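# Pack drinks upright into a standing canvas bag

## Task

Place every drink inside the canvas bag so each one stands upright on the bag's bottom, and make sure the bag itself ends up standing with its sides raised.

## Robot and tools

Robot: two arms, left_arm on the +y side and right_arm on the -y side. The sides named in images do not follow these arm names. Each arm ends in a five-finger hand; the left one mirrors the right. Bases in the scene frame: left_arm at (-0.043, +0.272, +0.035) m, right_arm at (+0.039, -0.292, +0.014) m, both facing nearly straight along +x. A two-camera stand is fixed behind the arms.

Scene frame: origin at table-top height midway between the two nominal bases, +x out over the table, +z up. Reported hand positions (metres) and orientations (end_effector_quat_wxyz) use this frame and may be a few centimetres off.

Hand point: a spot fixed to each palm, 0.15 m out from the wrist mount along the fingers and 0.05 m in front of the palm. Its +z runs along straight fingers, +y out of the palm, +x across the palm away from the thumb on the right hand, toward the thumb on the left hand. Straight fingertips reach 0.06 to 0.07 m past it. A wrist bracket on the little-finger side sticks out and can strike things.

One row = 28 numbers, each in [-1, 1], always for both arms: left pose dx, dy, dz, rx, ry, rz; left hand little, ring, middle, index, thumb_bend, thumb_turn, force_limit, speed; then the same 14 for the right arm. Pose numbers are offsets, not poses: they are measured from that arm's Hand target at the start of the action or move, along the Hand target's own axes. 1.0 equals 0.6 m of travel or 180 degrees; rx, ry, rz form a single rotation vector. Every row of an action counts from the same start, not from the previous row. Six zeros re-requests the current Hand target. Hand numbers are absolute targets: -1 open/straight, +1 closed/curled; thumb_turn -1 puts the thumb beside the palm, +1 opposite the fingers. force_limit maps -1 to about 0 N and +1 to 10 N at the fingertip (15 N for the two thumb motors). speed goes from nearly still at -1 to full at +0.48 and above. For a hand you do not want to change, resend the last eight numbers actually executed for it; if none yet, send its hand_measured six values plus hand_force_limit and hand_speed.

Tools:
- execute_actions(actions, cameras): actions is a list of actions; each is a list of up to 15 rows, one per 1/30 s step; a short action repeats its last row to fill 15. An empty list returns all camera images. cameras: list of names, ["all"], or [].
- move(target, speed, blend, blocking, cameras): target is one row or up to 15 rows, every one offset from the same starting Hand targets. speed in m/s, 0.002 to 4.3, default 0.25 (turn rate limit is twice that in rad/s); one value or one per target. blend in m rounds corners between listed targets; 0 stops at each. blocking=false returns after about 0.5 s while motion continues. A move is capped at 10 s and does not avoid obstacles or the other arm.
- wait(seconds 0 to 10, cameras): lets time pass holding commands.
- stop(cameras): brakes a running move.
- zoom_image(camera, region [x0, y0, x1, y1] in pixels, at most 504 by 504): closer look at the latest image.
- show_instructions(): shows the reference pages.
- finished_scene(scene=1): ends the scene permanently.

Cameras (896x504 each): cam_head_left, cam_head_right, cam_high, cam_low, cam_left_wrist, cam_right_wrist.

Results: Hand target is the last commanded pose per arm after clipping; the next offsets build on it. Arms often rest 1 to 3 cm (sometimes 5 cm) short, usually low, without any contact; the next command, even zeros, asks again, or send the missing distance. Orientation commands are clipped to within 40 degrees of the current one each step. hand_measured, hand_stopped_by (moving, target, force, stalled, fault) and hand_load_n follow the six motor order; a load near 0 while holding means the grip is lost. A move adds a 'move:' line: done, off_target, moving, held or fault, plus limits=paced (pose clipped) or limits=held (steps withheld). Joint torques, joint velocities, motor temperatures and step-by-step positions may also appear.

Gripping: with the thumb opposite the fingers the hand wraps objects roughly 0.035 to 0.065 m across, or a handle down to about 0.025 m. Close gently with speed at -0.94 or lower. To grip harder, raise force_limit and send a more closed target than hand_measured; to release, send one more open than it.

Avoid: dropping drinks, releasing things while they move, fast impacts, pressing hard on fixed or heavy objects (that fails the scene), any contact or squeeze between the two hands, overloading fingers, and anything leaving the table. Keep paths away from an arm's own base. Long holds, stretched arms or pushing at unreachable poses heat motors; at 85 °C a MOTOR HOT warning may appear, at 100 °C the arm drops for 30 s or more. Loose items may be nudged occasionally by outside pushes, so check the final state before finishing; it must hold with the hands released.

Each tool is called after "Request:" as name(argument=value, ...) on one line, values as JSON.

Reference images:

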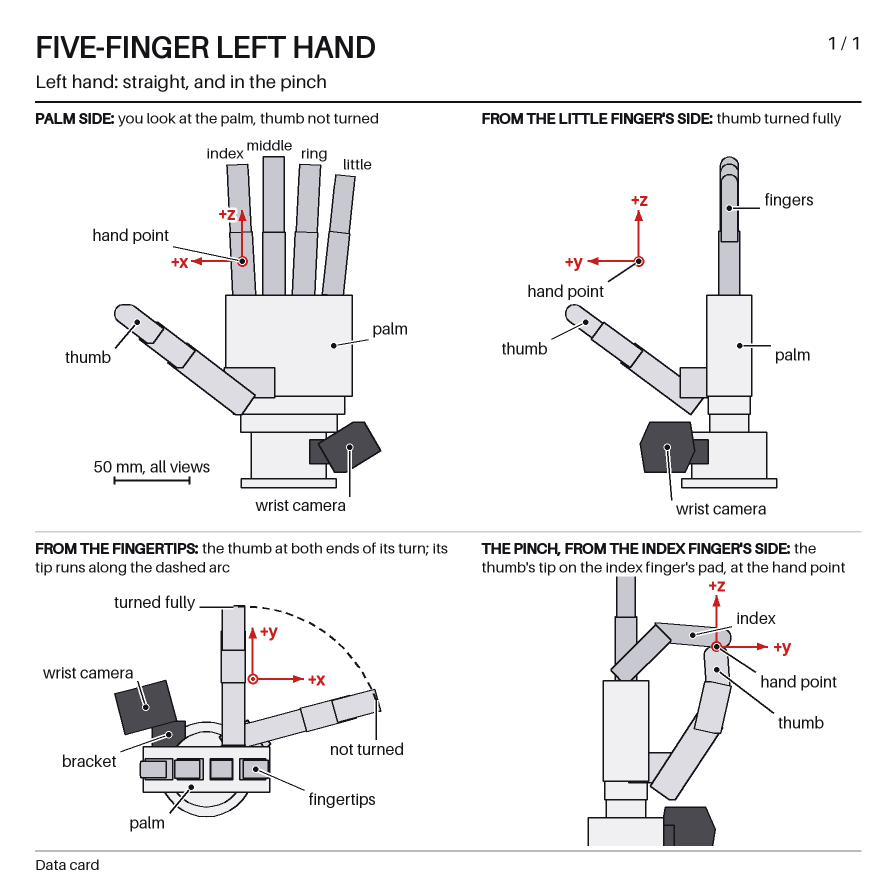

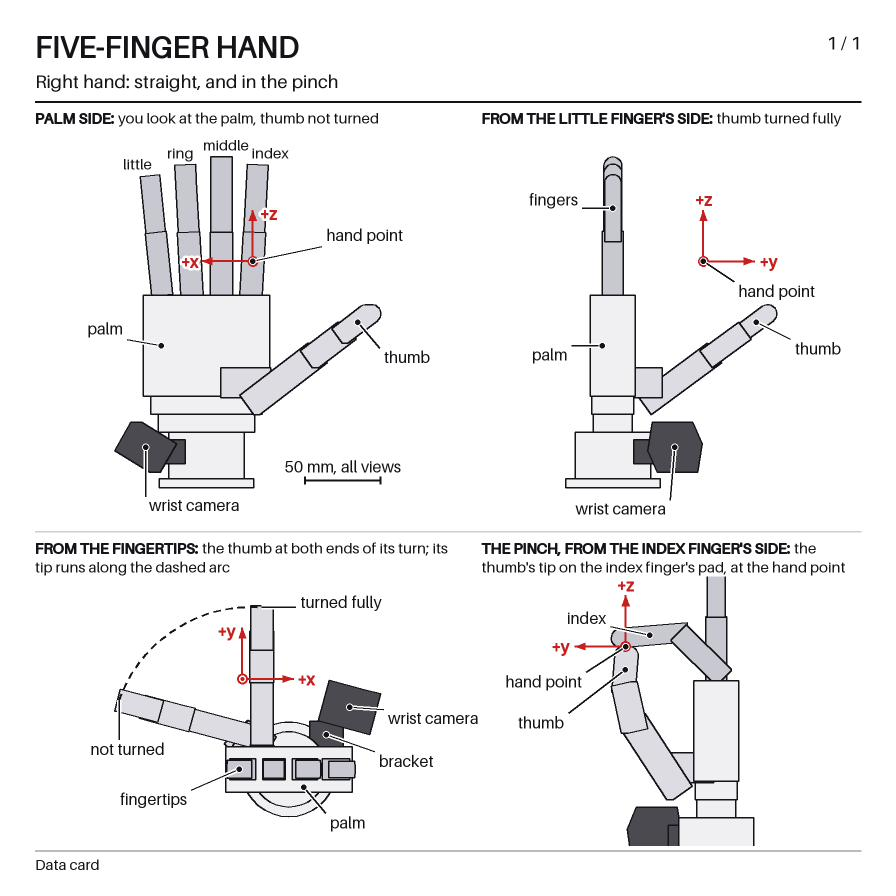

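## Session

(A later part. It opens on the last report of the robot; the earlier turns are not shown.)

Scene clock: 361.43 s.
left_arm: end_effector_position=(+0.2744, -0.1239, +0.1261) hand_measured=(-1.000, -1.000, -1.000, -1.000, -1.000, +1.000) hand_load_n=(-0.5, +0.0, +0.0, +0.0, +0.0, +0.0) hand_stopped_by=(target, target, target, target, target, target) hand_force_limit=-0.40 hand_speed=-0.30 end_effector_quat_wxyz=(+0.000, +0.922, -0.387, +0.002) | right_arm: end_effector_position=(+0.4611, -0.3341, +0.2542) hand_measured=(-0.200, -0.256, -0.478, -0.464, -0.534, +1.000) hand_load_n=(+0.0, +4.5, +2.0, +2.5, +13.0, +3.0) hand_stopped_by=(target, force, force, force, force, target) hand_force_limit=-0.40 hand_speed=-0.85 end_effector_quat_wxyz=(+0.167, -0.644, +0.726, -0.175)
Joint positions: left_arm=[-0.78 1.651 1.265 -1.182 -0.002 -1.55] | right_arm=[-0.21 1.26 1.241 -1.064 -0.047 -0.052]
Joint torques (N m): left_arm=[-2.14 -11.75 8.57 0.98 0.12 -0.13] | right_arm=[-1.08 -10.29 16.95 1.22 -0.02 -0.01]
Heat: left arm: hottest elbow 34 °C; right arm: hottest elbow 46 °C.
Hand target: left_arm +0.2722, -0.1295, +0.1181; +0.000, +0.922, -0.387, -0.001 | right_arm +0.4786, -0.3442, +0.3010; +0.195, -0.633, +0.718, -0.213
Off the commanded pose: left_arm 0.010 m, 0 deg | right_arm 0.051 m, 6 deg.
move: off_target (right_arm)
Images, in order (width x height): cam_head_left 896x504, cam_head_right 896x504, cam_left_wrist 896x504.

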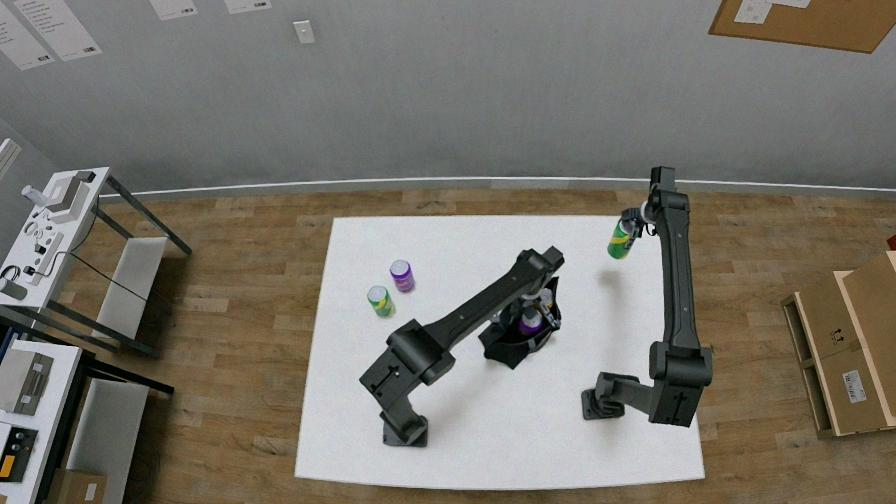

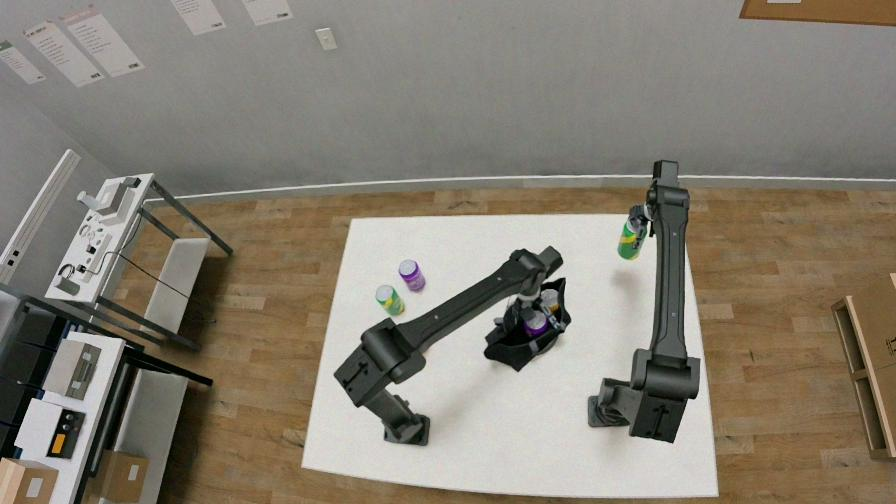

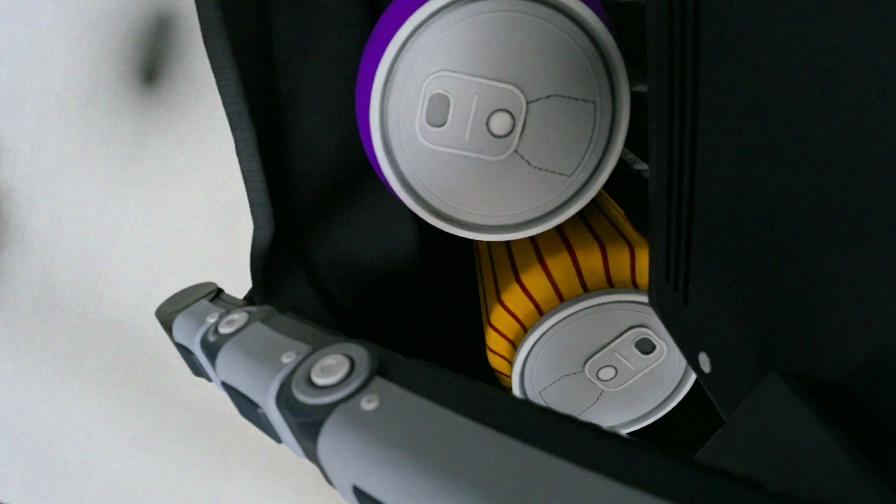

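Request:
move(target=[[0, -0.05, 0, 0, 0, 0, -1, -1, -1, -1, -1, 1, -0.4, -0.3, 0, 0, 0, 0, 0, 0, -0.2, -0.2, -0.2, -0.2, 0.3, 1, -0.4, -0.85], [0.075, -0.05, 0, 0, 0, 0, -1, -1, -1, -1, -1, 1, -0.4, -0.3, 0, 0, 0, 0, 0, 0, -0.2, -0.2, -0.2, -0.2, 0.3, 1, -0.4, -0.85], [0.075, 0.0017, 0, 0, 0, 0, -1, -1, -1, -1, -1, 1, -0.4, -0.3, 0, 0, 0, 0, 0, 0, -0.2, -0.2, -0.2, -0.2, 0.3, 1, -0.4, -0.85]], speed=0.08, cameras=["cam_head_left", "cam_head_right", "cam_left_wrist"])

Scene clock: 365.97 s.
left_arm: end_effector_position=(+0.2886, -0.1361, +0.1088) hand_measured=(-1.000, -1.000, -1.000, -1.000, -1.000, +1.000) hand_load_n=(+0.0, +0.0, +0.0, +0.0, -0.5, -2.5) hand_stopped_by=(target, target, target, target, target, target) hand_force_limit=-0.40 hand_speed=-0.30 end_effector_quat_wxyz=(-0.012, +0.922, -0.386, -0.027) | right_arm: end_effector_position=(+0.4611, -0.3341, +0.2542) hand_measured=(-0.200, -0.256, -0.478, -0.464, -0.534, +1.000) hand_load_n=(+0.0, +4.5, +2.0, +2.5, +13.5, +3.0) hand_stopped_by=(target, force, force, force, force, target) hand_force_limit=-0.40 hand_speed=-0.85 end_effector_quat_wxyz=(+0.167, -0.644, +0.726, -0.175)
Joint positions: left_arm=[-0.777 1.752 1.355 -1.233 -0.002 -1.551] | right_arm=[-0.21 1.26 1.241 -1.064 -0.047 -0.052]
Joint torques (N m): left_arm=[-2.61 -12.81 13.29 1.35 0.17 -0.16] | right_arm=[-0.85 -9.82 16.91 0.99 -0.06 -0.01]
Heat: left arm: hottest elbow 34 °C; right arm: hottest elbow 46 °C.
Hand target: left_arm +0.3030, -0.1624, +0.1182; +0.000, +0.922, -0.387, -0.001 | right_arm +0.4786, -0.3442, +0.3010; +0.195, -0.633, +0.718, -0.213
Off the commanded pose: left_arm 0.031 m, 3 deg | right_arm 0.051 m, 6 deg.
move: off_target (left_arm, right_arm)
Images, in order (width x height): cam_head_left 896x504, cam_head_right 896x504, cam_left_wrist 896x504.

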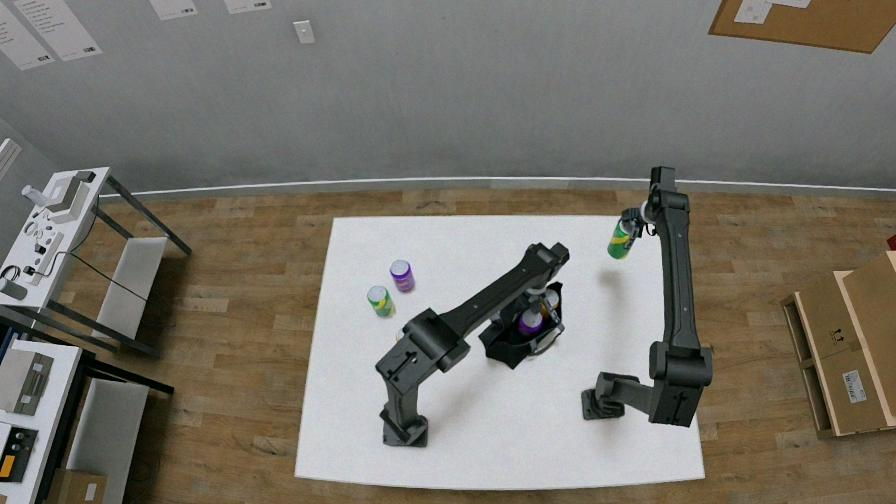

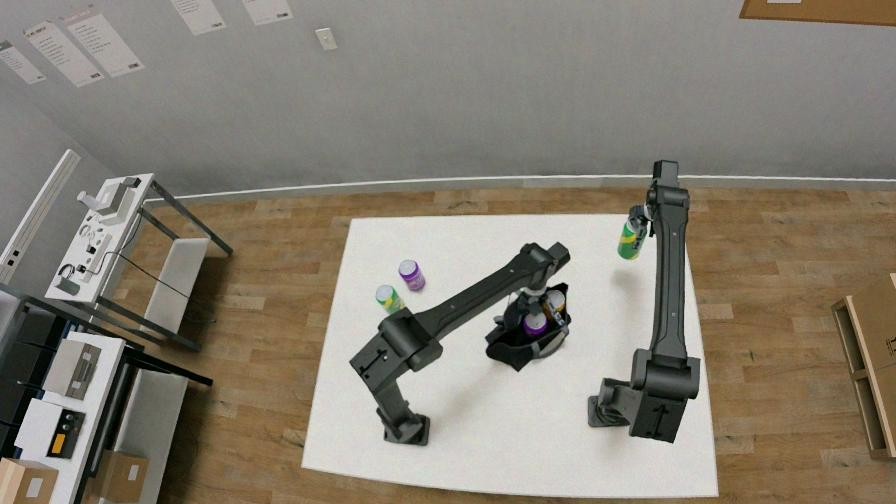

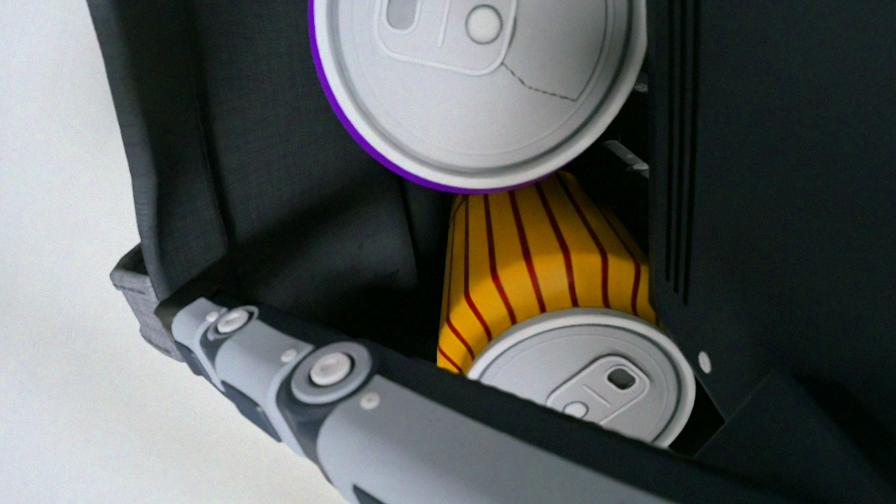

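Request:
zoom_image(camera="cam_head_left", region=[450, 250, 590, 390])

Request:
zoom_image(camera="cam_head_right", region=[450, 250, 590, 390])

Scaled by 3.600.

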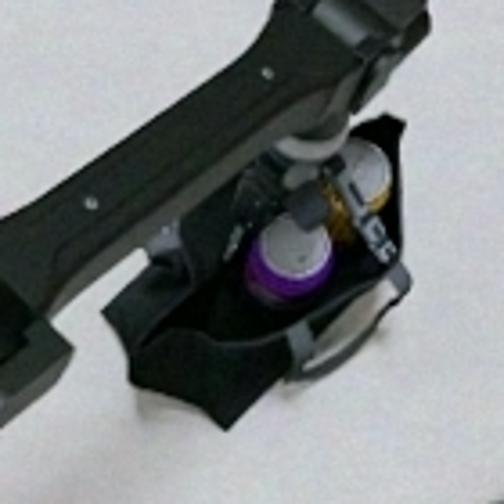

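Scaled by 3.600.

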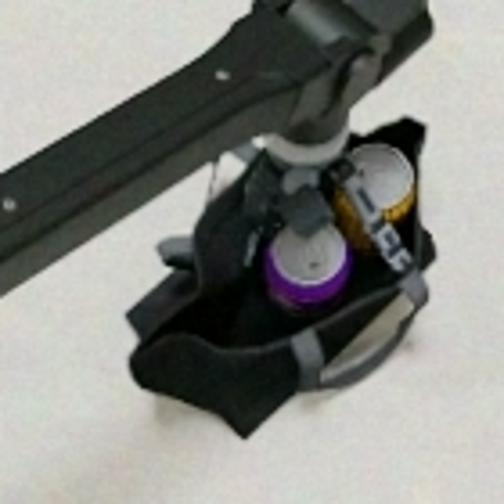

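Request:
move(target=[[-0.0417, 0, 0, 0, 0, 0, -1, -1, -1, -1, -1, 1, -0.4, -0.3, 0, 0, 0, 0, 0, 0, -0.2, -0.2, -0.2, -0.2, 0.3, 1, -0.4, -0.85], [-0.0417, 0.033, 0, 0, 0, 0, -1, -1, -1, -1, -1, 1, -0.4, -0.3, 0, 0, 0, 0, 0, 0, -0.2, -0.2, -0.2, -0.2, 0.3, 1, -0.4, -0.85]], speed=0.08, cameras=["cam_head_left", "cam_head_right", "cam_left_wrist"])

Scene clock: 370.27 s.
left_arm: end_effector_position=(+0.2840, -0.1395, +0.1088) hand_measured=(-1.000, -1.000, -1.000, -1.000, -1.000, +1.000) hand_load_n=(+0.0, +0.0, +0.0, +0.0, -1.5, -0.5) hand_stopped_by=(target, target, target, target, target, target) hand_force_limit=-0.40 hand_speed=-0.30 end_effector_quat_wxyz=(-0.014, +0.927, -0.376, -0.013) | right_arm: end_effector_position=(+0.4611, -0.3341, +0.2542) hand_measured=(-0.200, -0.256, -0.478, -0.464, -0.534, +1.000) hand_load_n=(+0.0, +4.5, +2.0, +3.0, +13.5, +3.5) hand_stopped_by=(target, force, force, force, force, target) hand_force_limit=-0.40 hand_speed=-0.85 end_effector_quat_wxyz=(+0.167, -0.644, +0.726, -0.175)
Joint positions: left_arm=[-0.796 1.73 1.326 -1.202 -0.017 -1.592] | right_arm=[-0.21 1.26 1.241 -1.064 -0.047 -0.052]
Joint torques (N m): left_arm=[-4.01 -15.33 8.68 1.02 0.76 -0.13] | right_arm=[-1.55 -10.4 17.02 1.01 -0.06 -0.03]
Heat: left arm: hottest elbow 34 °C; right arm: hottest elbow 47 °C.
Hand target: left_arm +0.2713, -0.1584, +0.1181; +0.000, +0.922, -0.387, -0.001 | right_arm +0.4786, -0.3442, +0.3010; +0.195, -0.633, +0.718, -0.213
Off the commanded pose: left_arm 0.025 m, 3 deg | right_arm 0.051 m, 6 deg.
move: off_target (left_arm, right_arm)
Images, in order (width x height): cam_head_left 896x504, cam_head_right 896x504, cam_left_wrist 896x504.

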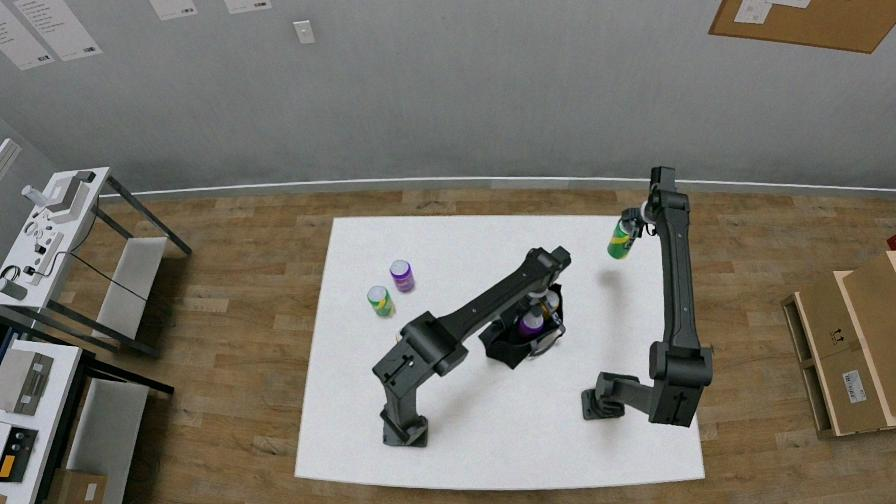

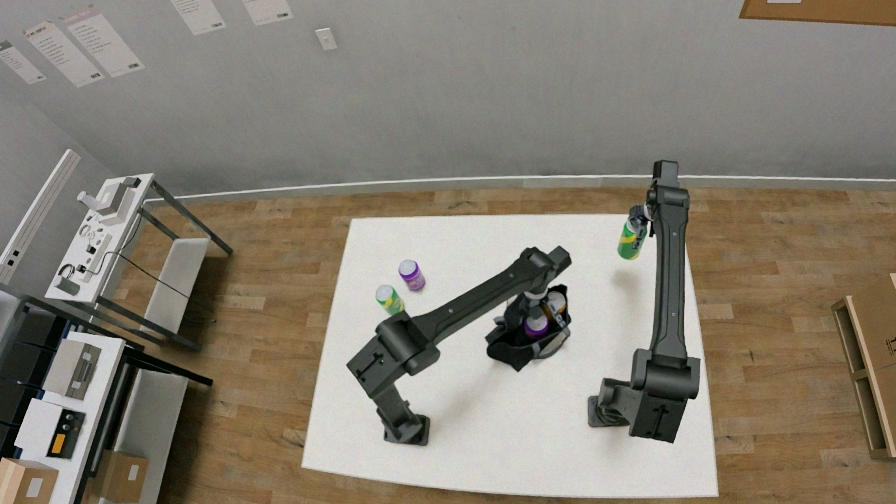

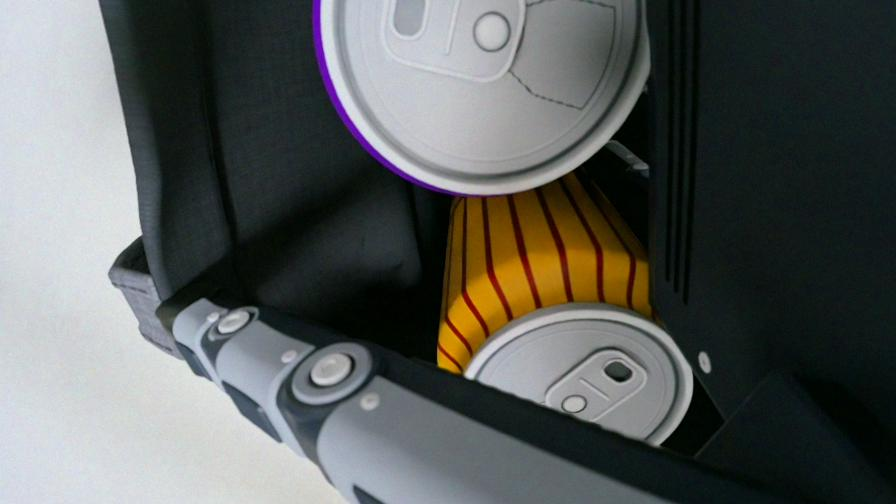

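Request:
move(target=[0, 0.033, 0, 0, 0, 0, -1, -1, -1, -1, -1, 1, -0.4, -0.3, 0, 0, 0, 0, 0, 0, -0.2, -0.2, -0.2, -0.2, 0.3, 1, -0.4, -0.85], speed=0.08, cameras=["cam_head_left", "cam_head_right"])

Scene clock: 372.27 s.
left_arm: end_effector_position=(+0.2727, -0.1504, +0.1100) hand_measured=(-1.000, -1.000, -1.000, -1.000, -1.000, +1.000) hand_load_n=(+0.0, +0.0, +0.0, +0.0, -2.0, +0.0) hand_stopped_by=(target, target, target, target, target, target) hand_force_limit=-0.40 hand_speed=-0.30 end_effector_quat_wxyz=(-0.018, +0.927, -0.373, -0.009) | right_arm: end_effector_position=(+0.4611, -0.3341, +0.2542) hand_measured=(-0.200, -0.256, -0.478, -0.464, -0.534, +1.000) hand_load_n=(+0.0, +4.5, +2.0, +2.5, +13.5, +3.0) hand_stopped_by=(target, force, force, force, force, target) hand_force_limit=-0.40 hand_speed=-0.85 end_effector_quat_wxyz=(+0.167, -0.644, +0.726, -0.175)
Joint positions: left_arm=[-0.832 1.725 1.325 -1.202 -0.026 -1.633] | right_arm=[-0.21 1.26 1.241 -1.064 -0.047 -0.052]
Joint torques (N m): left_arm=[-4.19 -14.8 9.09 0.99 1.15 -0.12] | right_arm=[-1.2 -10.23 16.96 0.91 0.01 -0.01]
Heat: left arm: hottest elbow 34 °C; right arm: hottest elbow 47 °C.
Hand target: left_arm +0.2571, -0.1723, +0.1183; +0.000, +0.922, -0.387, -0.001 | right_arm +0.4786, -0.3442, +0.3010; +0.195, -0.633, +0.718, -0.213
Off the commanded pose: left_arm 0.028 m, 3 deg | right_arm 0.051 m, 6 deg.
move: off_target (left_arm, right_arm)
Images, in order (width x height): cam_head_left 896x504, cam_head_right 896x504.

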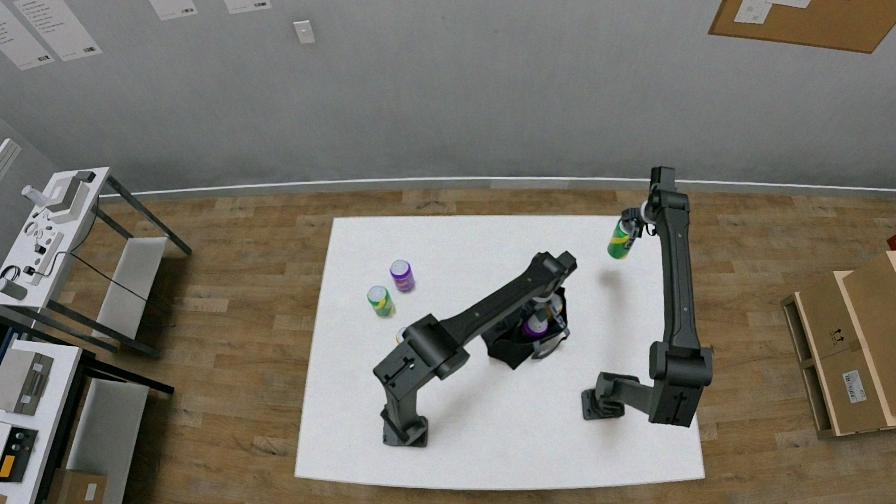

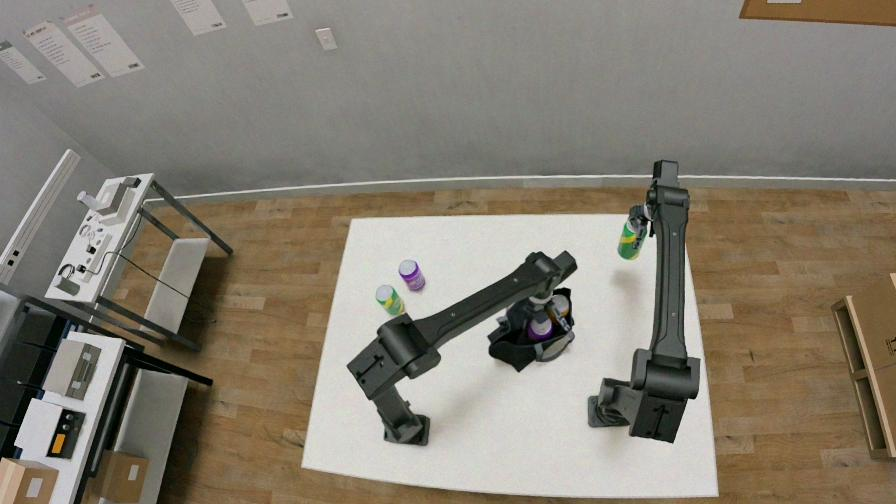

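Request:
zoom_image(camera="cam_head_left", region=[450, 250, 590, 390])

Request:
zoom_image(camera="cam_head_right", region=[450, 250, 590, 390])

Scaled by 3.600.

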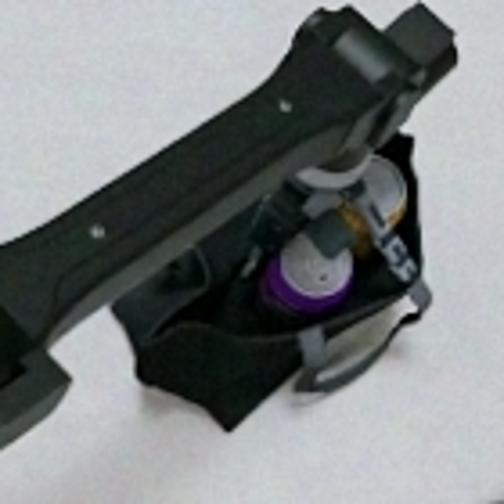

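Scaled by 3.600.

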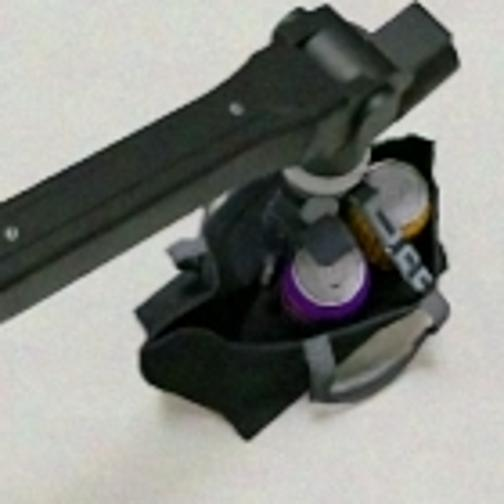

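Request:
move(target=[0,-0.15,0,0,0,0,-1,-1,-1,-1,-1,1,-0.4,-0.3,0,0,0,0,0,0,-0.2,-0.2,-0.2,-0.2,0.3,1,-0.4,-0.85], speed=0.2, cameras=["cam_head_left","cam_head_right","cam_high"])

Scene clock: 382.43 s.
left_arm: end_effector_position=(+0.2955, -0.1234, +0.1159) hand_measured=(-1.000, -1.000, -1.000, -1.000, -1.000, +1.000) hand_load_n=(-2.5, +0.0, +0.0, -4.5, +0.0, +0.0) hand_stopped_by=(target, target, target, target, target, target) hand_force_limit=-0.40 hand_speed=-0.30 end_effector_quat_wxyz=(+0.012, +0.915, -0.403, -0.017) | right_arm: end_effector_position=(+0.4611, -0.3341, +0.2542) hand_measured=(-0.200, -0.256, -0.478, -0.464, -0.534, +1.000) hand_load_n=(+0.0, +4.5, +1.5, +2.5, +13.5, +3.0) hand_stopped_by=(target, force, force, force, force, target) hand_force_limit=-0.40 hand_speed=-0.85 end_effector_quat_wxyz=(+0.167, -0.644, +0.726, -0.175)
Joint positions: left_arm=[-0.733 1.722 1.325 -1.198 0.033 -1.468] | right_arm=[-0.21 1.26 1.241 -1.064 -0.047 -0.052]
Joint torques (N m): left_arm=[1.61 -14.04 9.57 0.83 -1.29 -0.02] | right_arm=[-0.91 -10.23 17.06 0.9 0.02 -0.03]
Motor temperatures (°C): left_arm=[26 26 33 26 22 21] | right_arm=[25 27 49 23 23 23]
Heat: left arm: hottest elbow 33 °C; right arm: hottest elbow 49 °C.
Hand target: left_arm +0.3215, -0.1092, +0.1181; +0.000, +0.922, -0.387, -0.001 | right_arm +0.4786, -0.3442, +0.3010; +0.195, -0.633, +0.718, -0.213
Off the commanded pose: left_arm 0.030 m, 3 deg | right_arm 0.051 m, 6 deg.
move: off_target (left_arm, right_arm)
Images, in order (width x height): cam_head_left 896x504, cam_head_right 896x504, cam_high 896x504.

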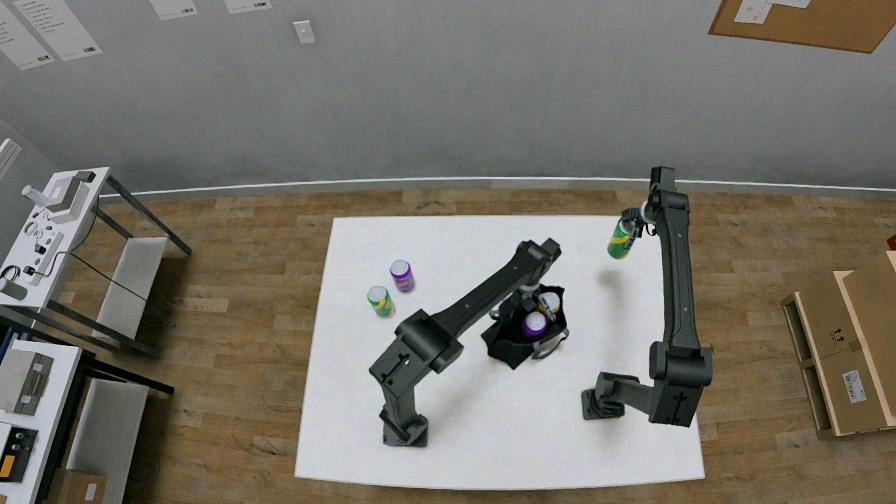

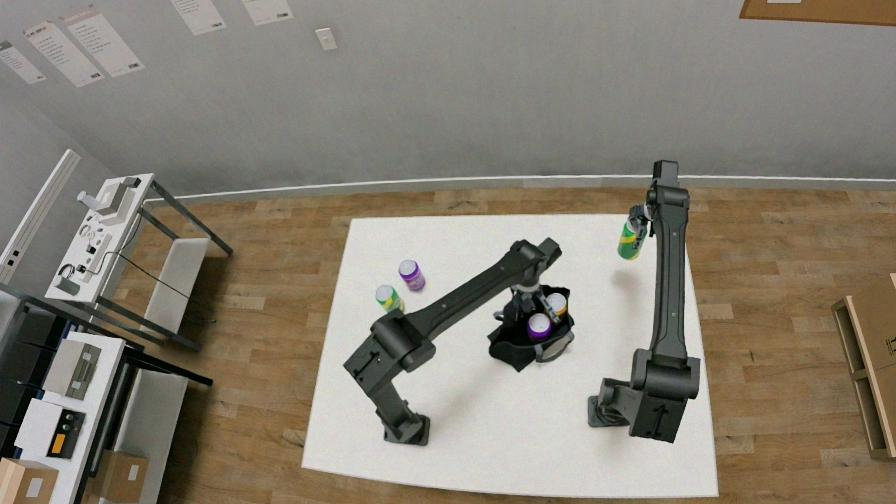

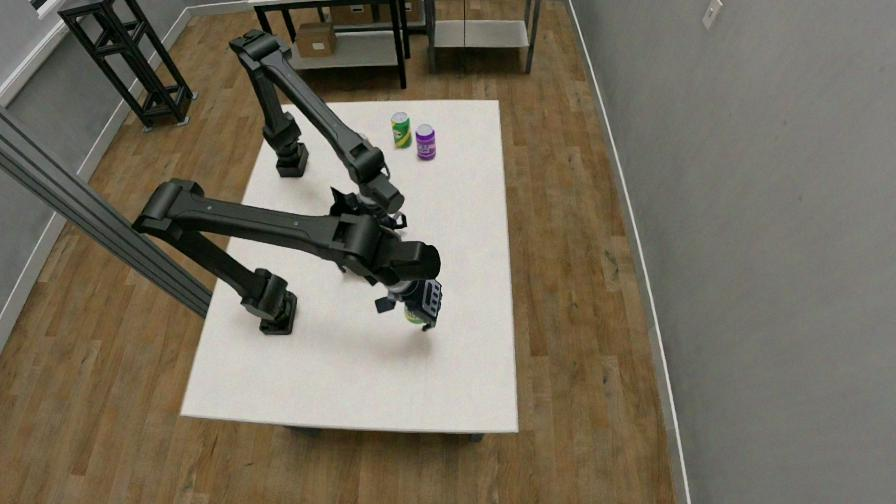

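Request:
zoom_image(camera="cam_head_left", region=[460, 250, 600, 390])

Request:
zoom_image(camera="cam_head_right", region=[460, 250, 600, 390])

Scaled by 3.600.

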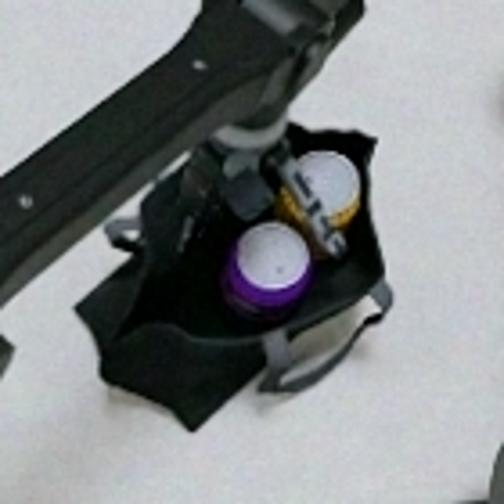

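Scaled by 3.600.

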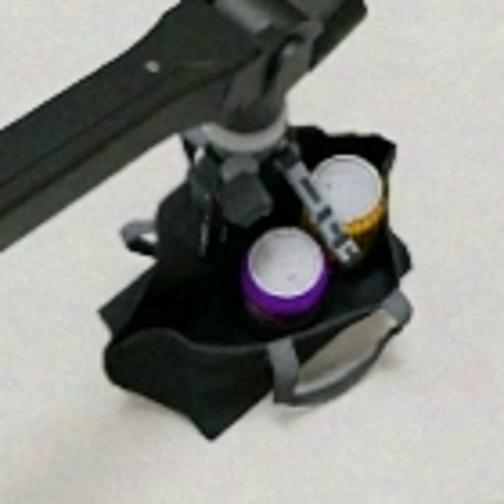

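Request:
move(target=[0,-0.08,0,0,0,0,-1,-1,-1,-1,-1,1,-0.4,-0.3,0,0,0,0,0,0,-0.2,-0.2,-0.2,-0.2,0.3,1,-0.4,-0.85], speed=0.15, cameras=["cam_head_left","cam_head_right"])

Request:
zoom_image(camera="cam_head_left", region=[460, 250, 600, 390])

Request:
zoom_image(camera="cam_head_right", region=[460, 250, 600, 390])

Scene clock: 386.10 s.
left_arm: end_effector_position=(+0.3304, -0.0816, +0.1162) hand_measured=(-1.000, -1.000, -1.000, -1.000, -1.000, +1.000) hand_load_n=(-1.5, +0.0, -5.0, -1.0, +0.0, +0.0) hand_stopped_by=(target, target, target, target, target, target) hand_force_limit=-0.40 hand_speed=-0.30 end_effector_quat_wxyz=(+0.012, +0.919, -0.395, -0.016) | right_arm: end_effector_position=(+0.4611, -0.3341, +0.2542) hand_measured=(-0.200, -0.256, -0.478, -0.464, -0.534, +1.000) hand_load_n=(+0.0, +4.5, +2.0, +2.5, +13.5, +3.0) hand_stopped_by=(target, force, force, force, force, target) hand_force_limit=-0.40 hand_speed=-0.85 end_effector_quat_wxyz=(+0.167, -0.644, +0.726, -0.175)
Joint positions: left_arm=[-0.624 1.721 1.325 -1.201 0.03 -1.378] | right_arm=[-0.21 1.26 1.241 -1.064 -0.047 -0.052]
Joint torques (N m): left_arm=[0.79 -12.75 11.7 0.68 -1.16 0.04] | right_arm=[-0.91 -9.99 17.06 1.03 -0.05 0]
Heat: left arm: hottest elbow 33 °C; right arm: hottest elbow 49 °C.
Hand target: left_arm +0.3557, -0.0757, +0.1180; +0.000, +0.922, -0.387, -0.001 | right_arm +0.4786, -0.3442, +0.3010; +0.195, -0.633, +0.718, -0.213
Off the commanded pose: left_arm 0.026 m, 2 deg | right_arm 0.051 m, 6 deg.
move: off_target (left_arm, right_arm)
Images, in order (width x height): cam_head_left 896x504, cam_head_right 896x504.

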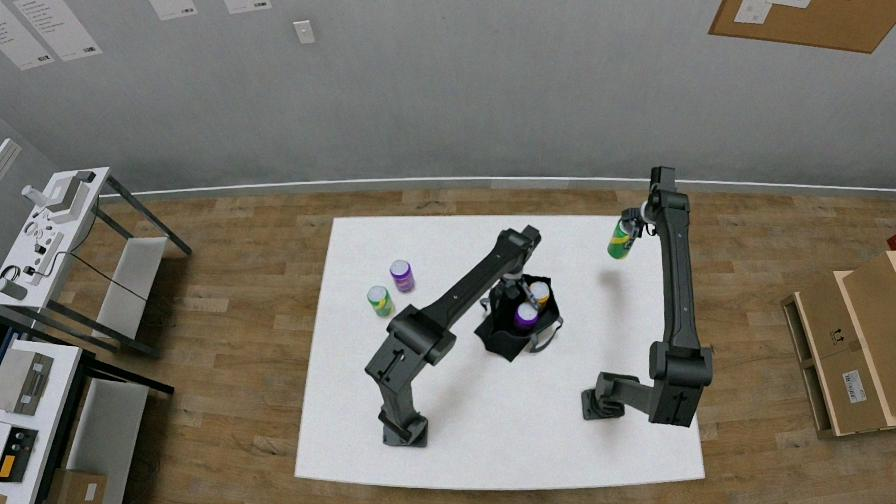

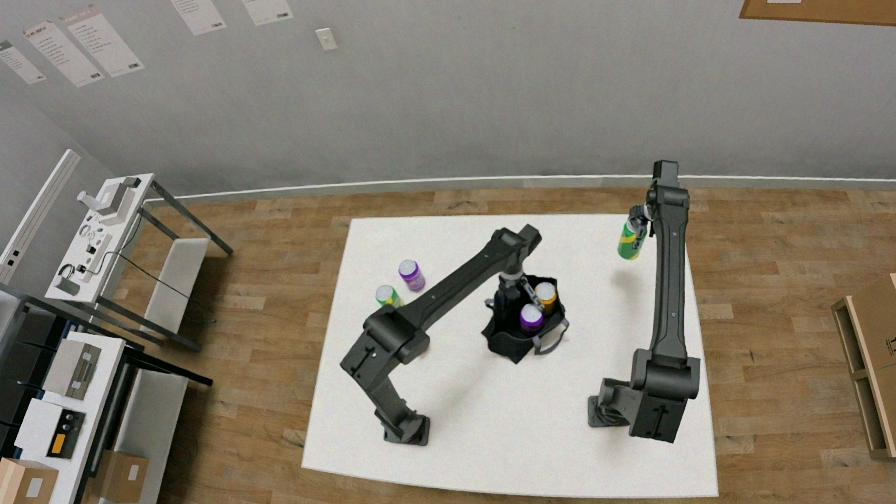

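Scaled by 3.600.

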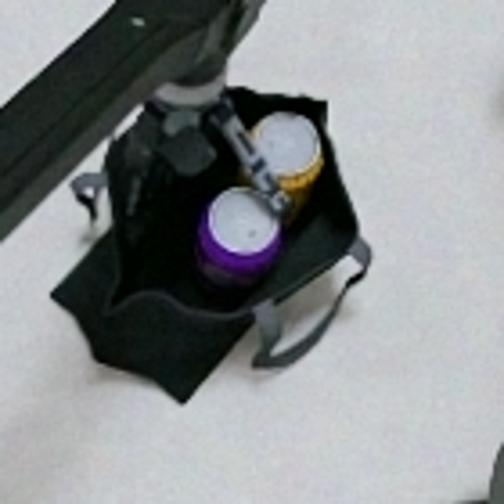

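Scaled by 3.600.

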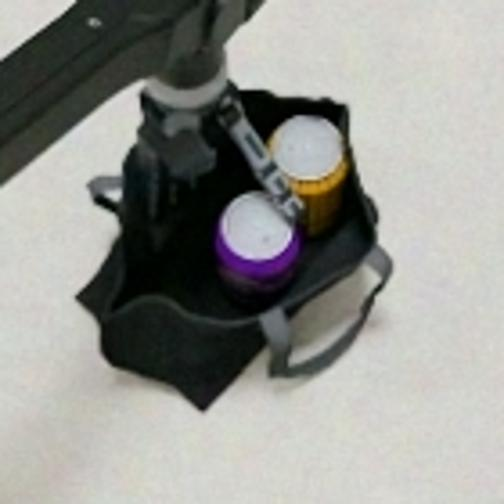

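Request:
move(target=[[0,0.06,0,0,0,0,-1,-1,-1,-1,-1,1,-0.4,-0.3,0,0,0,0,0,0,-0.2,-0.2,-0.2,-0.2,0.3,1,-0.4,-0.85],[0,0.06,-0.36,0,0,0,-1,-1,-1,-1,-1,1,-0.4,-0.3,0,-0.046,-0.0694,0,-0.158,-0.238,-0.2,-0.2,-0.2,-0.2,0.3,1,-0.4,-0.85],[-0.4,-0.15,-0.36,0.189,0,0,-1,-1,-1,-1,-1,1,-0.4,-0.3,0,-0.046,-0.0694,0,-0.158,-0.238,-0.2,-0.2,-0.2,-0.2,0.3,1,-0.4,-0.85],[-0.5415,-0.217,-0.1,0.189,0,0,-0.6,-0.6,-0.6,-0.6,-1,1,-0.4,-0.5,0,-0.046,-0.0694,0,-0.158,-0.238,-0.2,-0.2,-0.2,-0.2,0.3,1,-0.4,-0.85]], speed=[0.15,0.3,0.4,0.3], blend=[0.01,0.05,0.05,0], cameras=["cam_head_left","cam_head_right","cam_left_wrist"])

Request:
zoom_image(camera="cam_head_left", region=[450, 250, 590, 390])

Request:
zoom_image(camera="cam_head_right", region=[450, 250, 590, 390])

Scene clock: 395.77 s.
left_arm: end_effector_position=(+0.2183, +0.2460, +0.1755) hand_measured=(-0.600, -0.600, -0.600, -0.600, -1.000, +1.000) hand_load_n=(+0.0, +0.0, +0.0, +0.0, +0.0, +0.0) hand_stopped_by=(target, target, target, target, target, target) hand_force_limit=-0.40 hand_speed=-0.50 end_effector_quat_wxyz=(-0.267, +0.882, -0.374, +0.103) | right_arm: end_effector_position=(+0.4655, -0.3357, +0.3192) hand_measured=(-0.200, -0.256, -0.478, -0.464, -0.534, +1.000) hand_load_n=(+0.0, +4.5, +1.5, +2.5, +13.5, +3.0) hand_stopped_by=(target, force, force, force, force, target) hand_force_limit=-0.40 hand_speed=-0.85 end_effector_quat_wxyz=(-0.264, +0.885, -0.377, +0.077)
Joint positions: left_arm=[-0.227 0.791 0.682 -1.133 -0.488 -0.908] | right_arm=[-0.28 1.438 1.585 -1.463 -0.5 -0.953]
Joint torques (N m): left_arm=[-0.73 -2.55 9.81 1.66 -0.38 0.03] | right_arm=[-0.79 -11.16 16.21 0.43 -0.54 0.02]
Heat: left arm: hottest elbow 34 °C; right arm: hottest elbow 50 °C.
Hand target: left_arm +0.2214, +0.2475, +0.1785; -0.270, +0.882, -0.371, +0.112 | right_arm +0.4785, -0.3447, +0.3510; -0.271, +0.881, -0.371, +0.111
Off the commanded pose: left_arm 0.005 m, 1 deg | right_arm 0.035 m, 4 deg.
move: off_target (right_arm)
Images, in order (width x height): cam_head_left 896x504, cam_head_right 896x504, cam_left_wrist 896x504.

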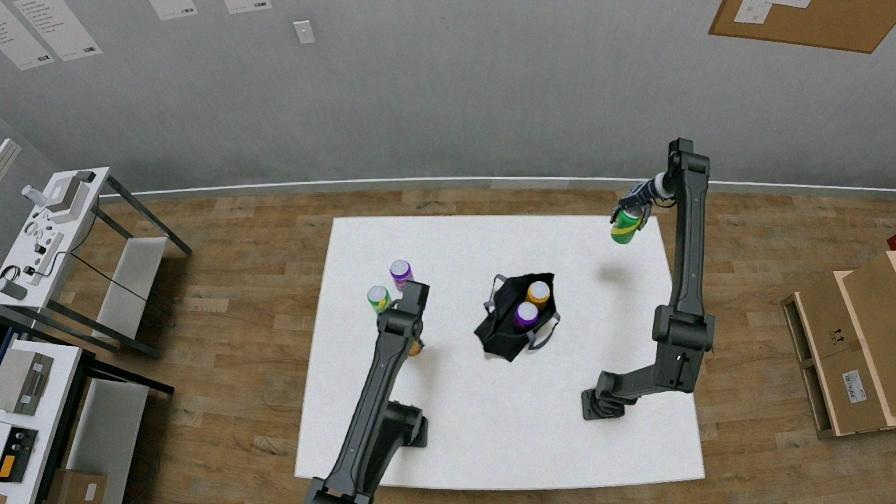

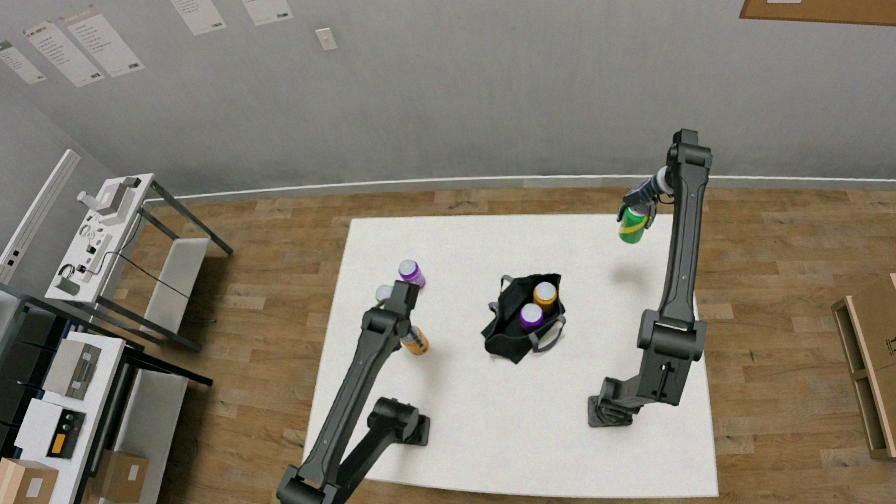

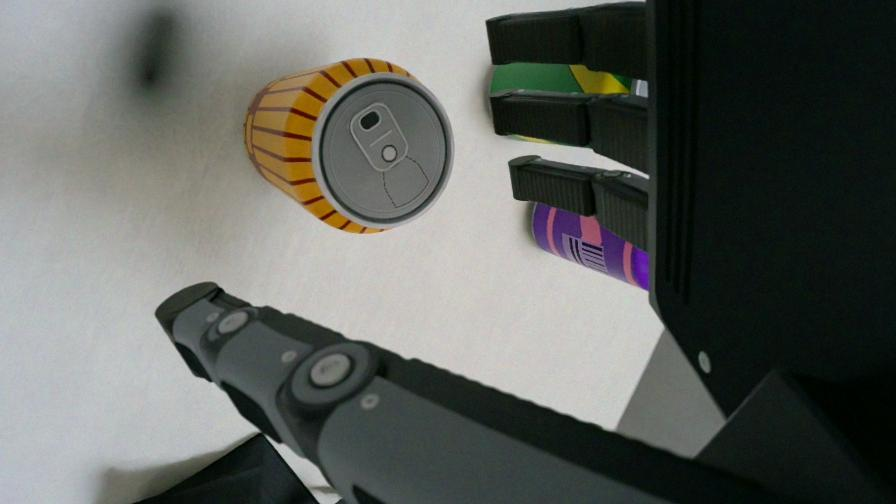

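Scaled by 3.600.

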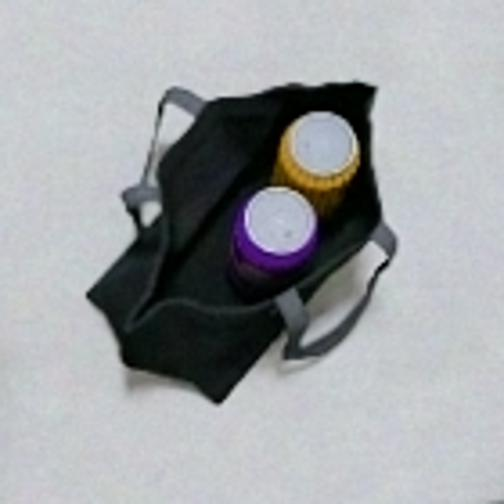

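Scaled by 3.600.

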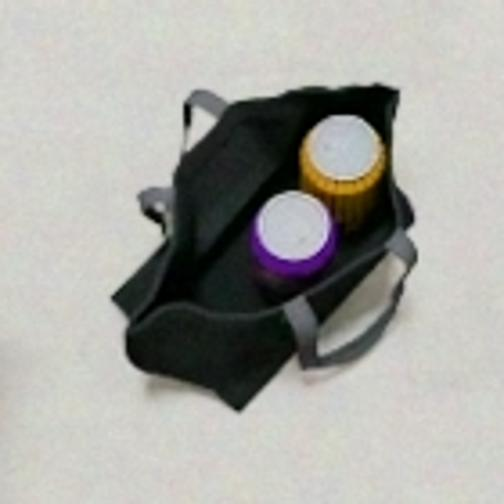

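Request:
zoom_image(camera="cam_head_left", region=[500, 290, 570, 365])

Scaled by 6.720.

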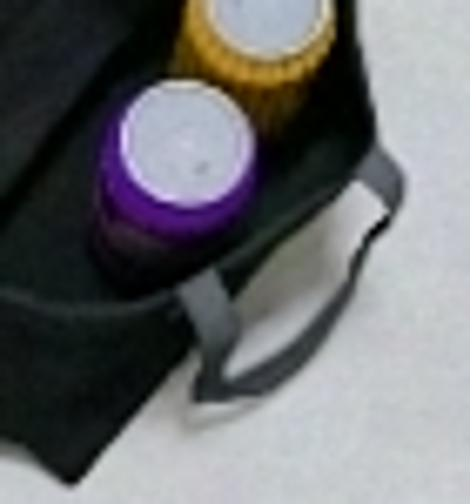

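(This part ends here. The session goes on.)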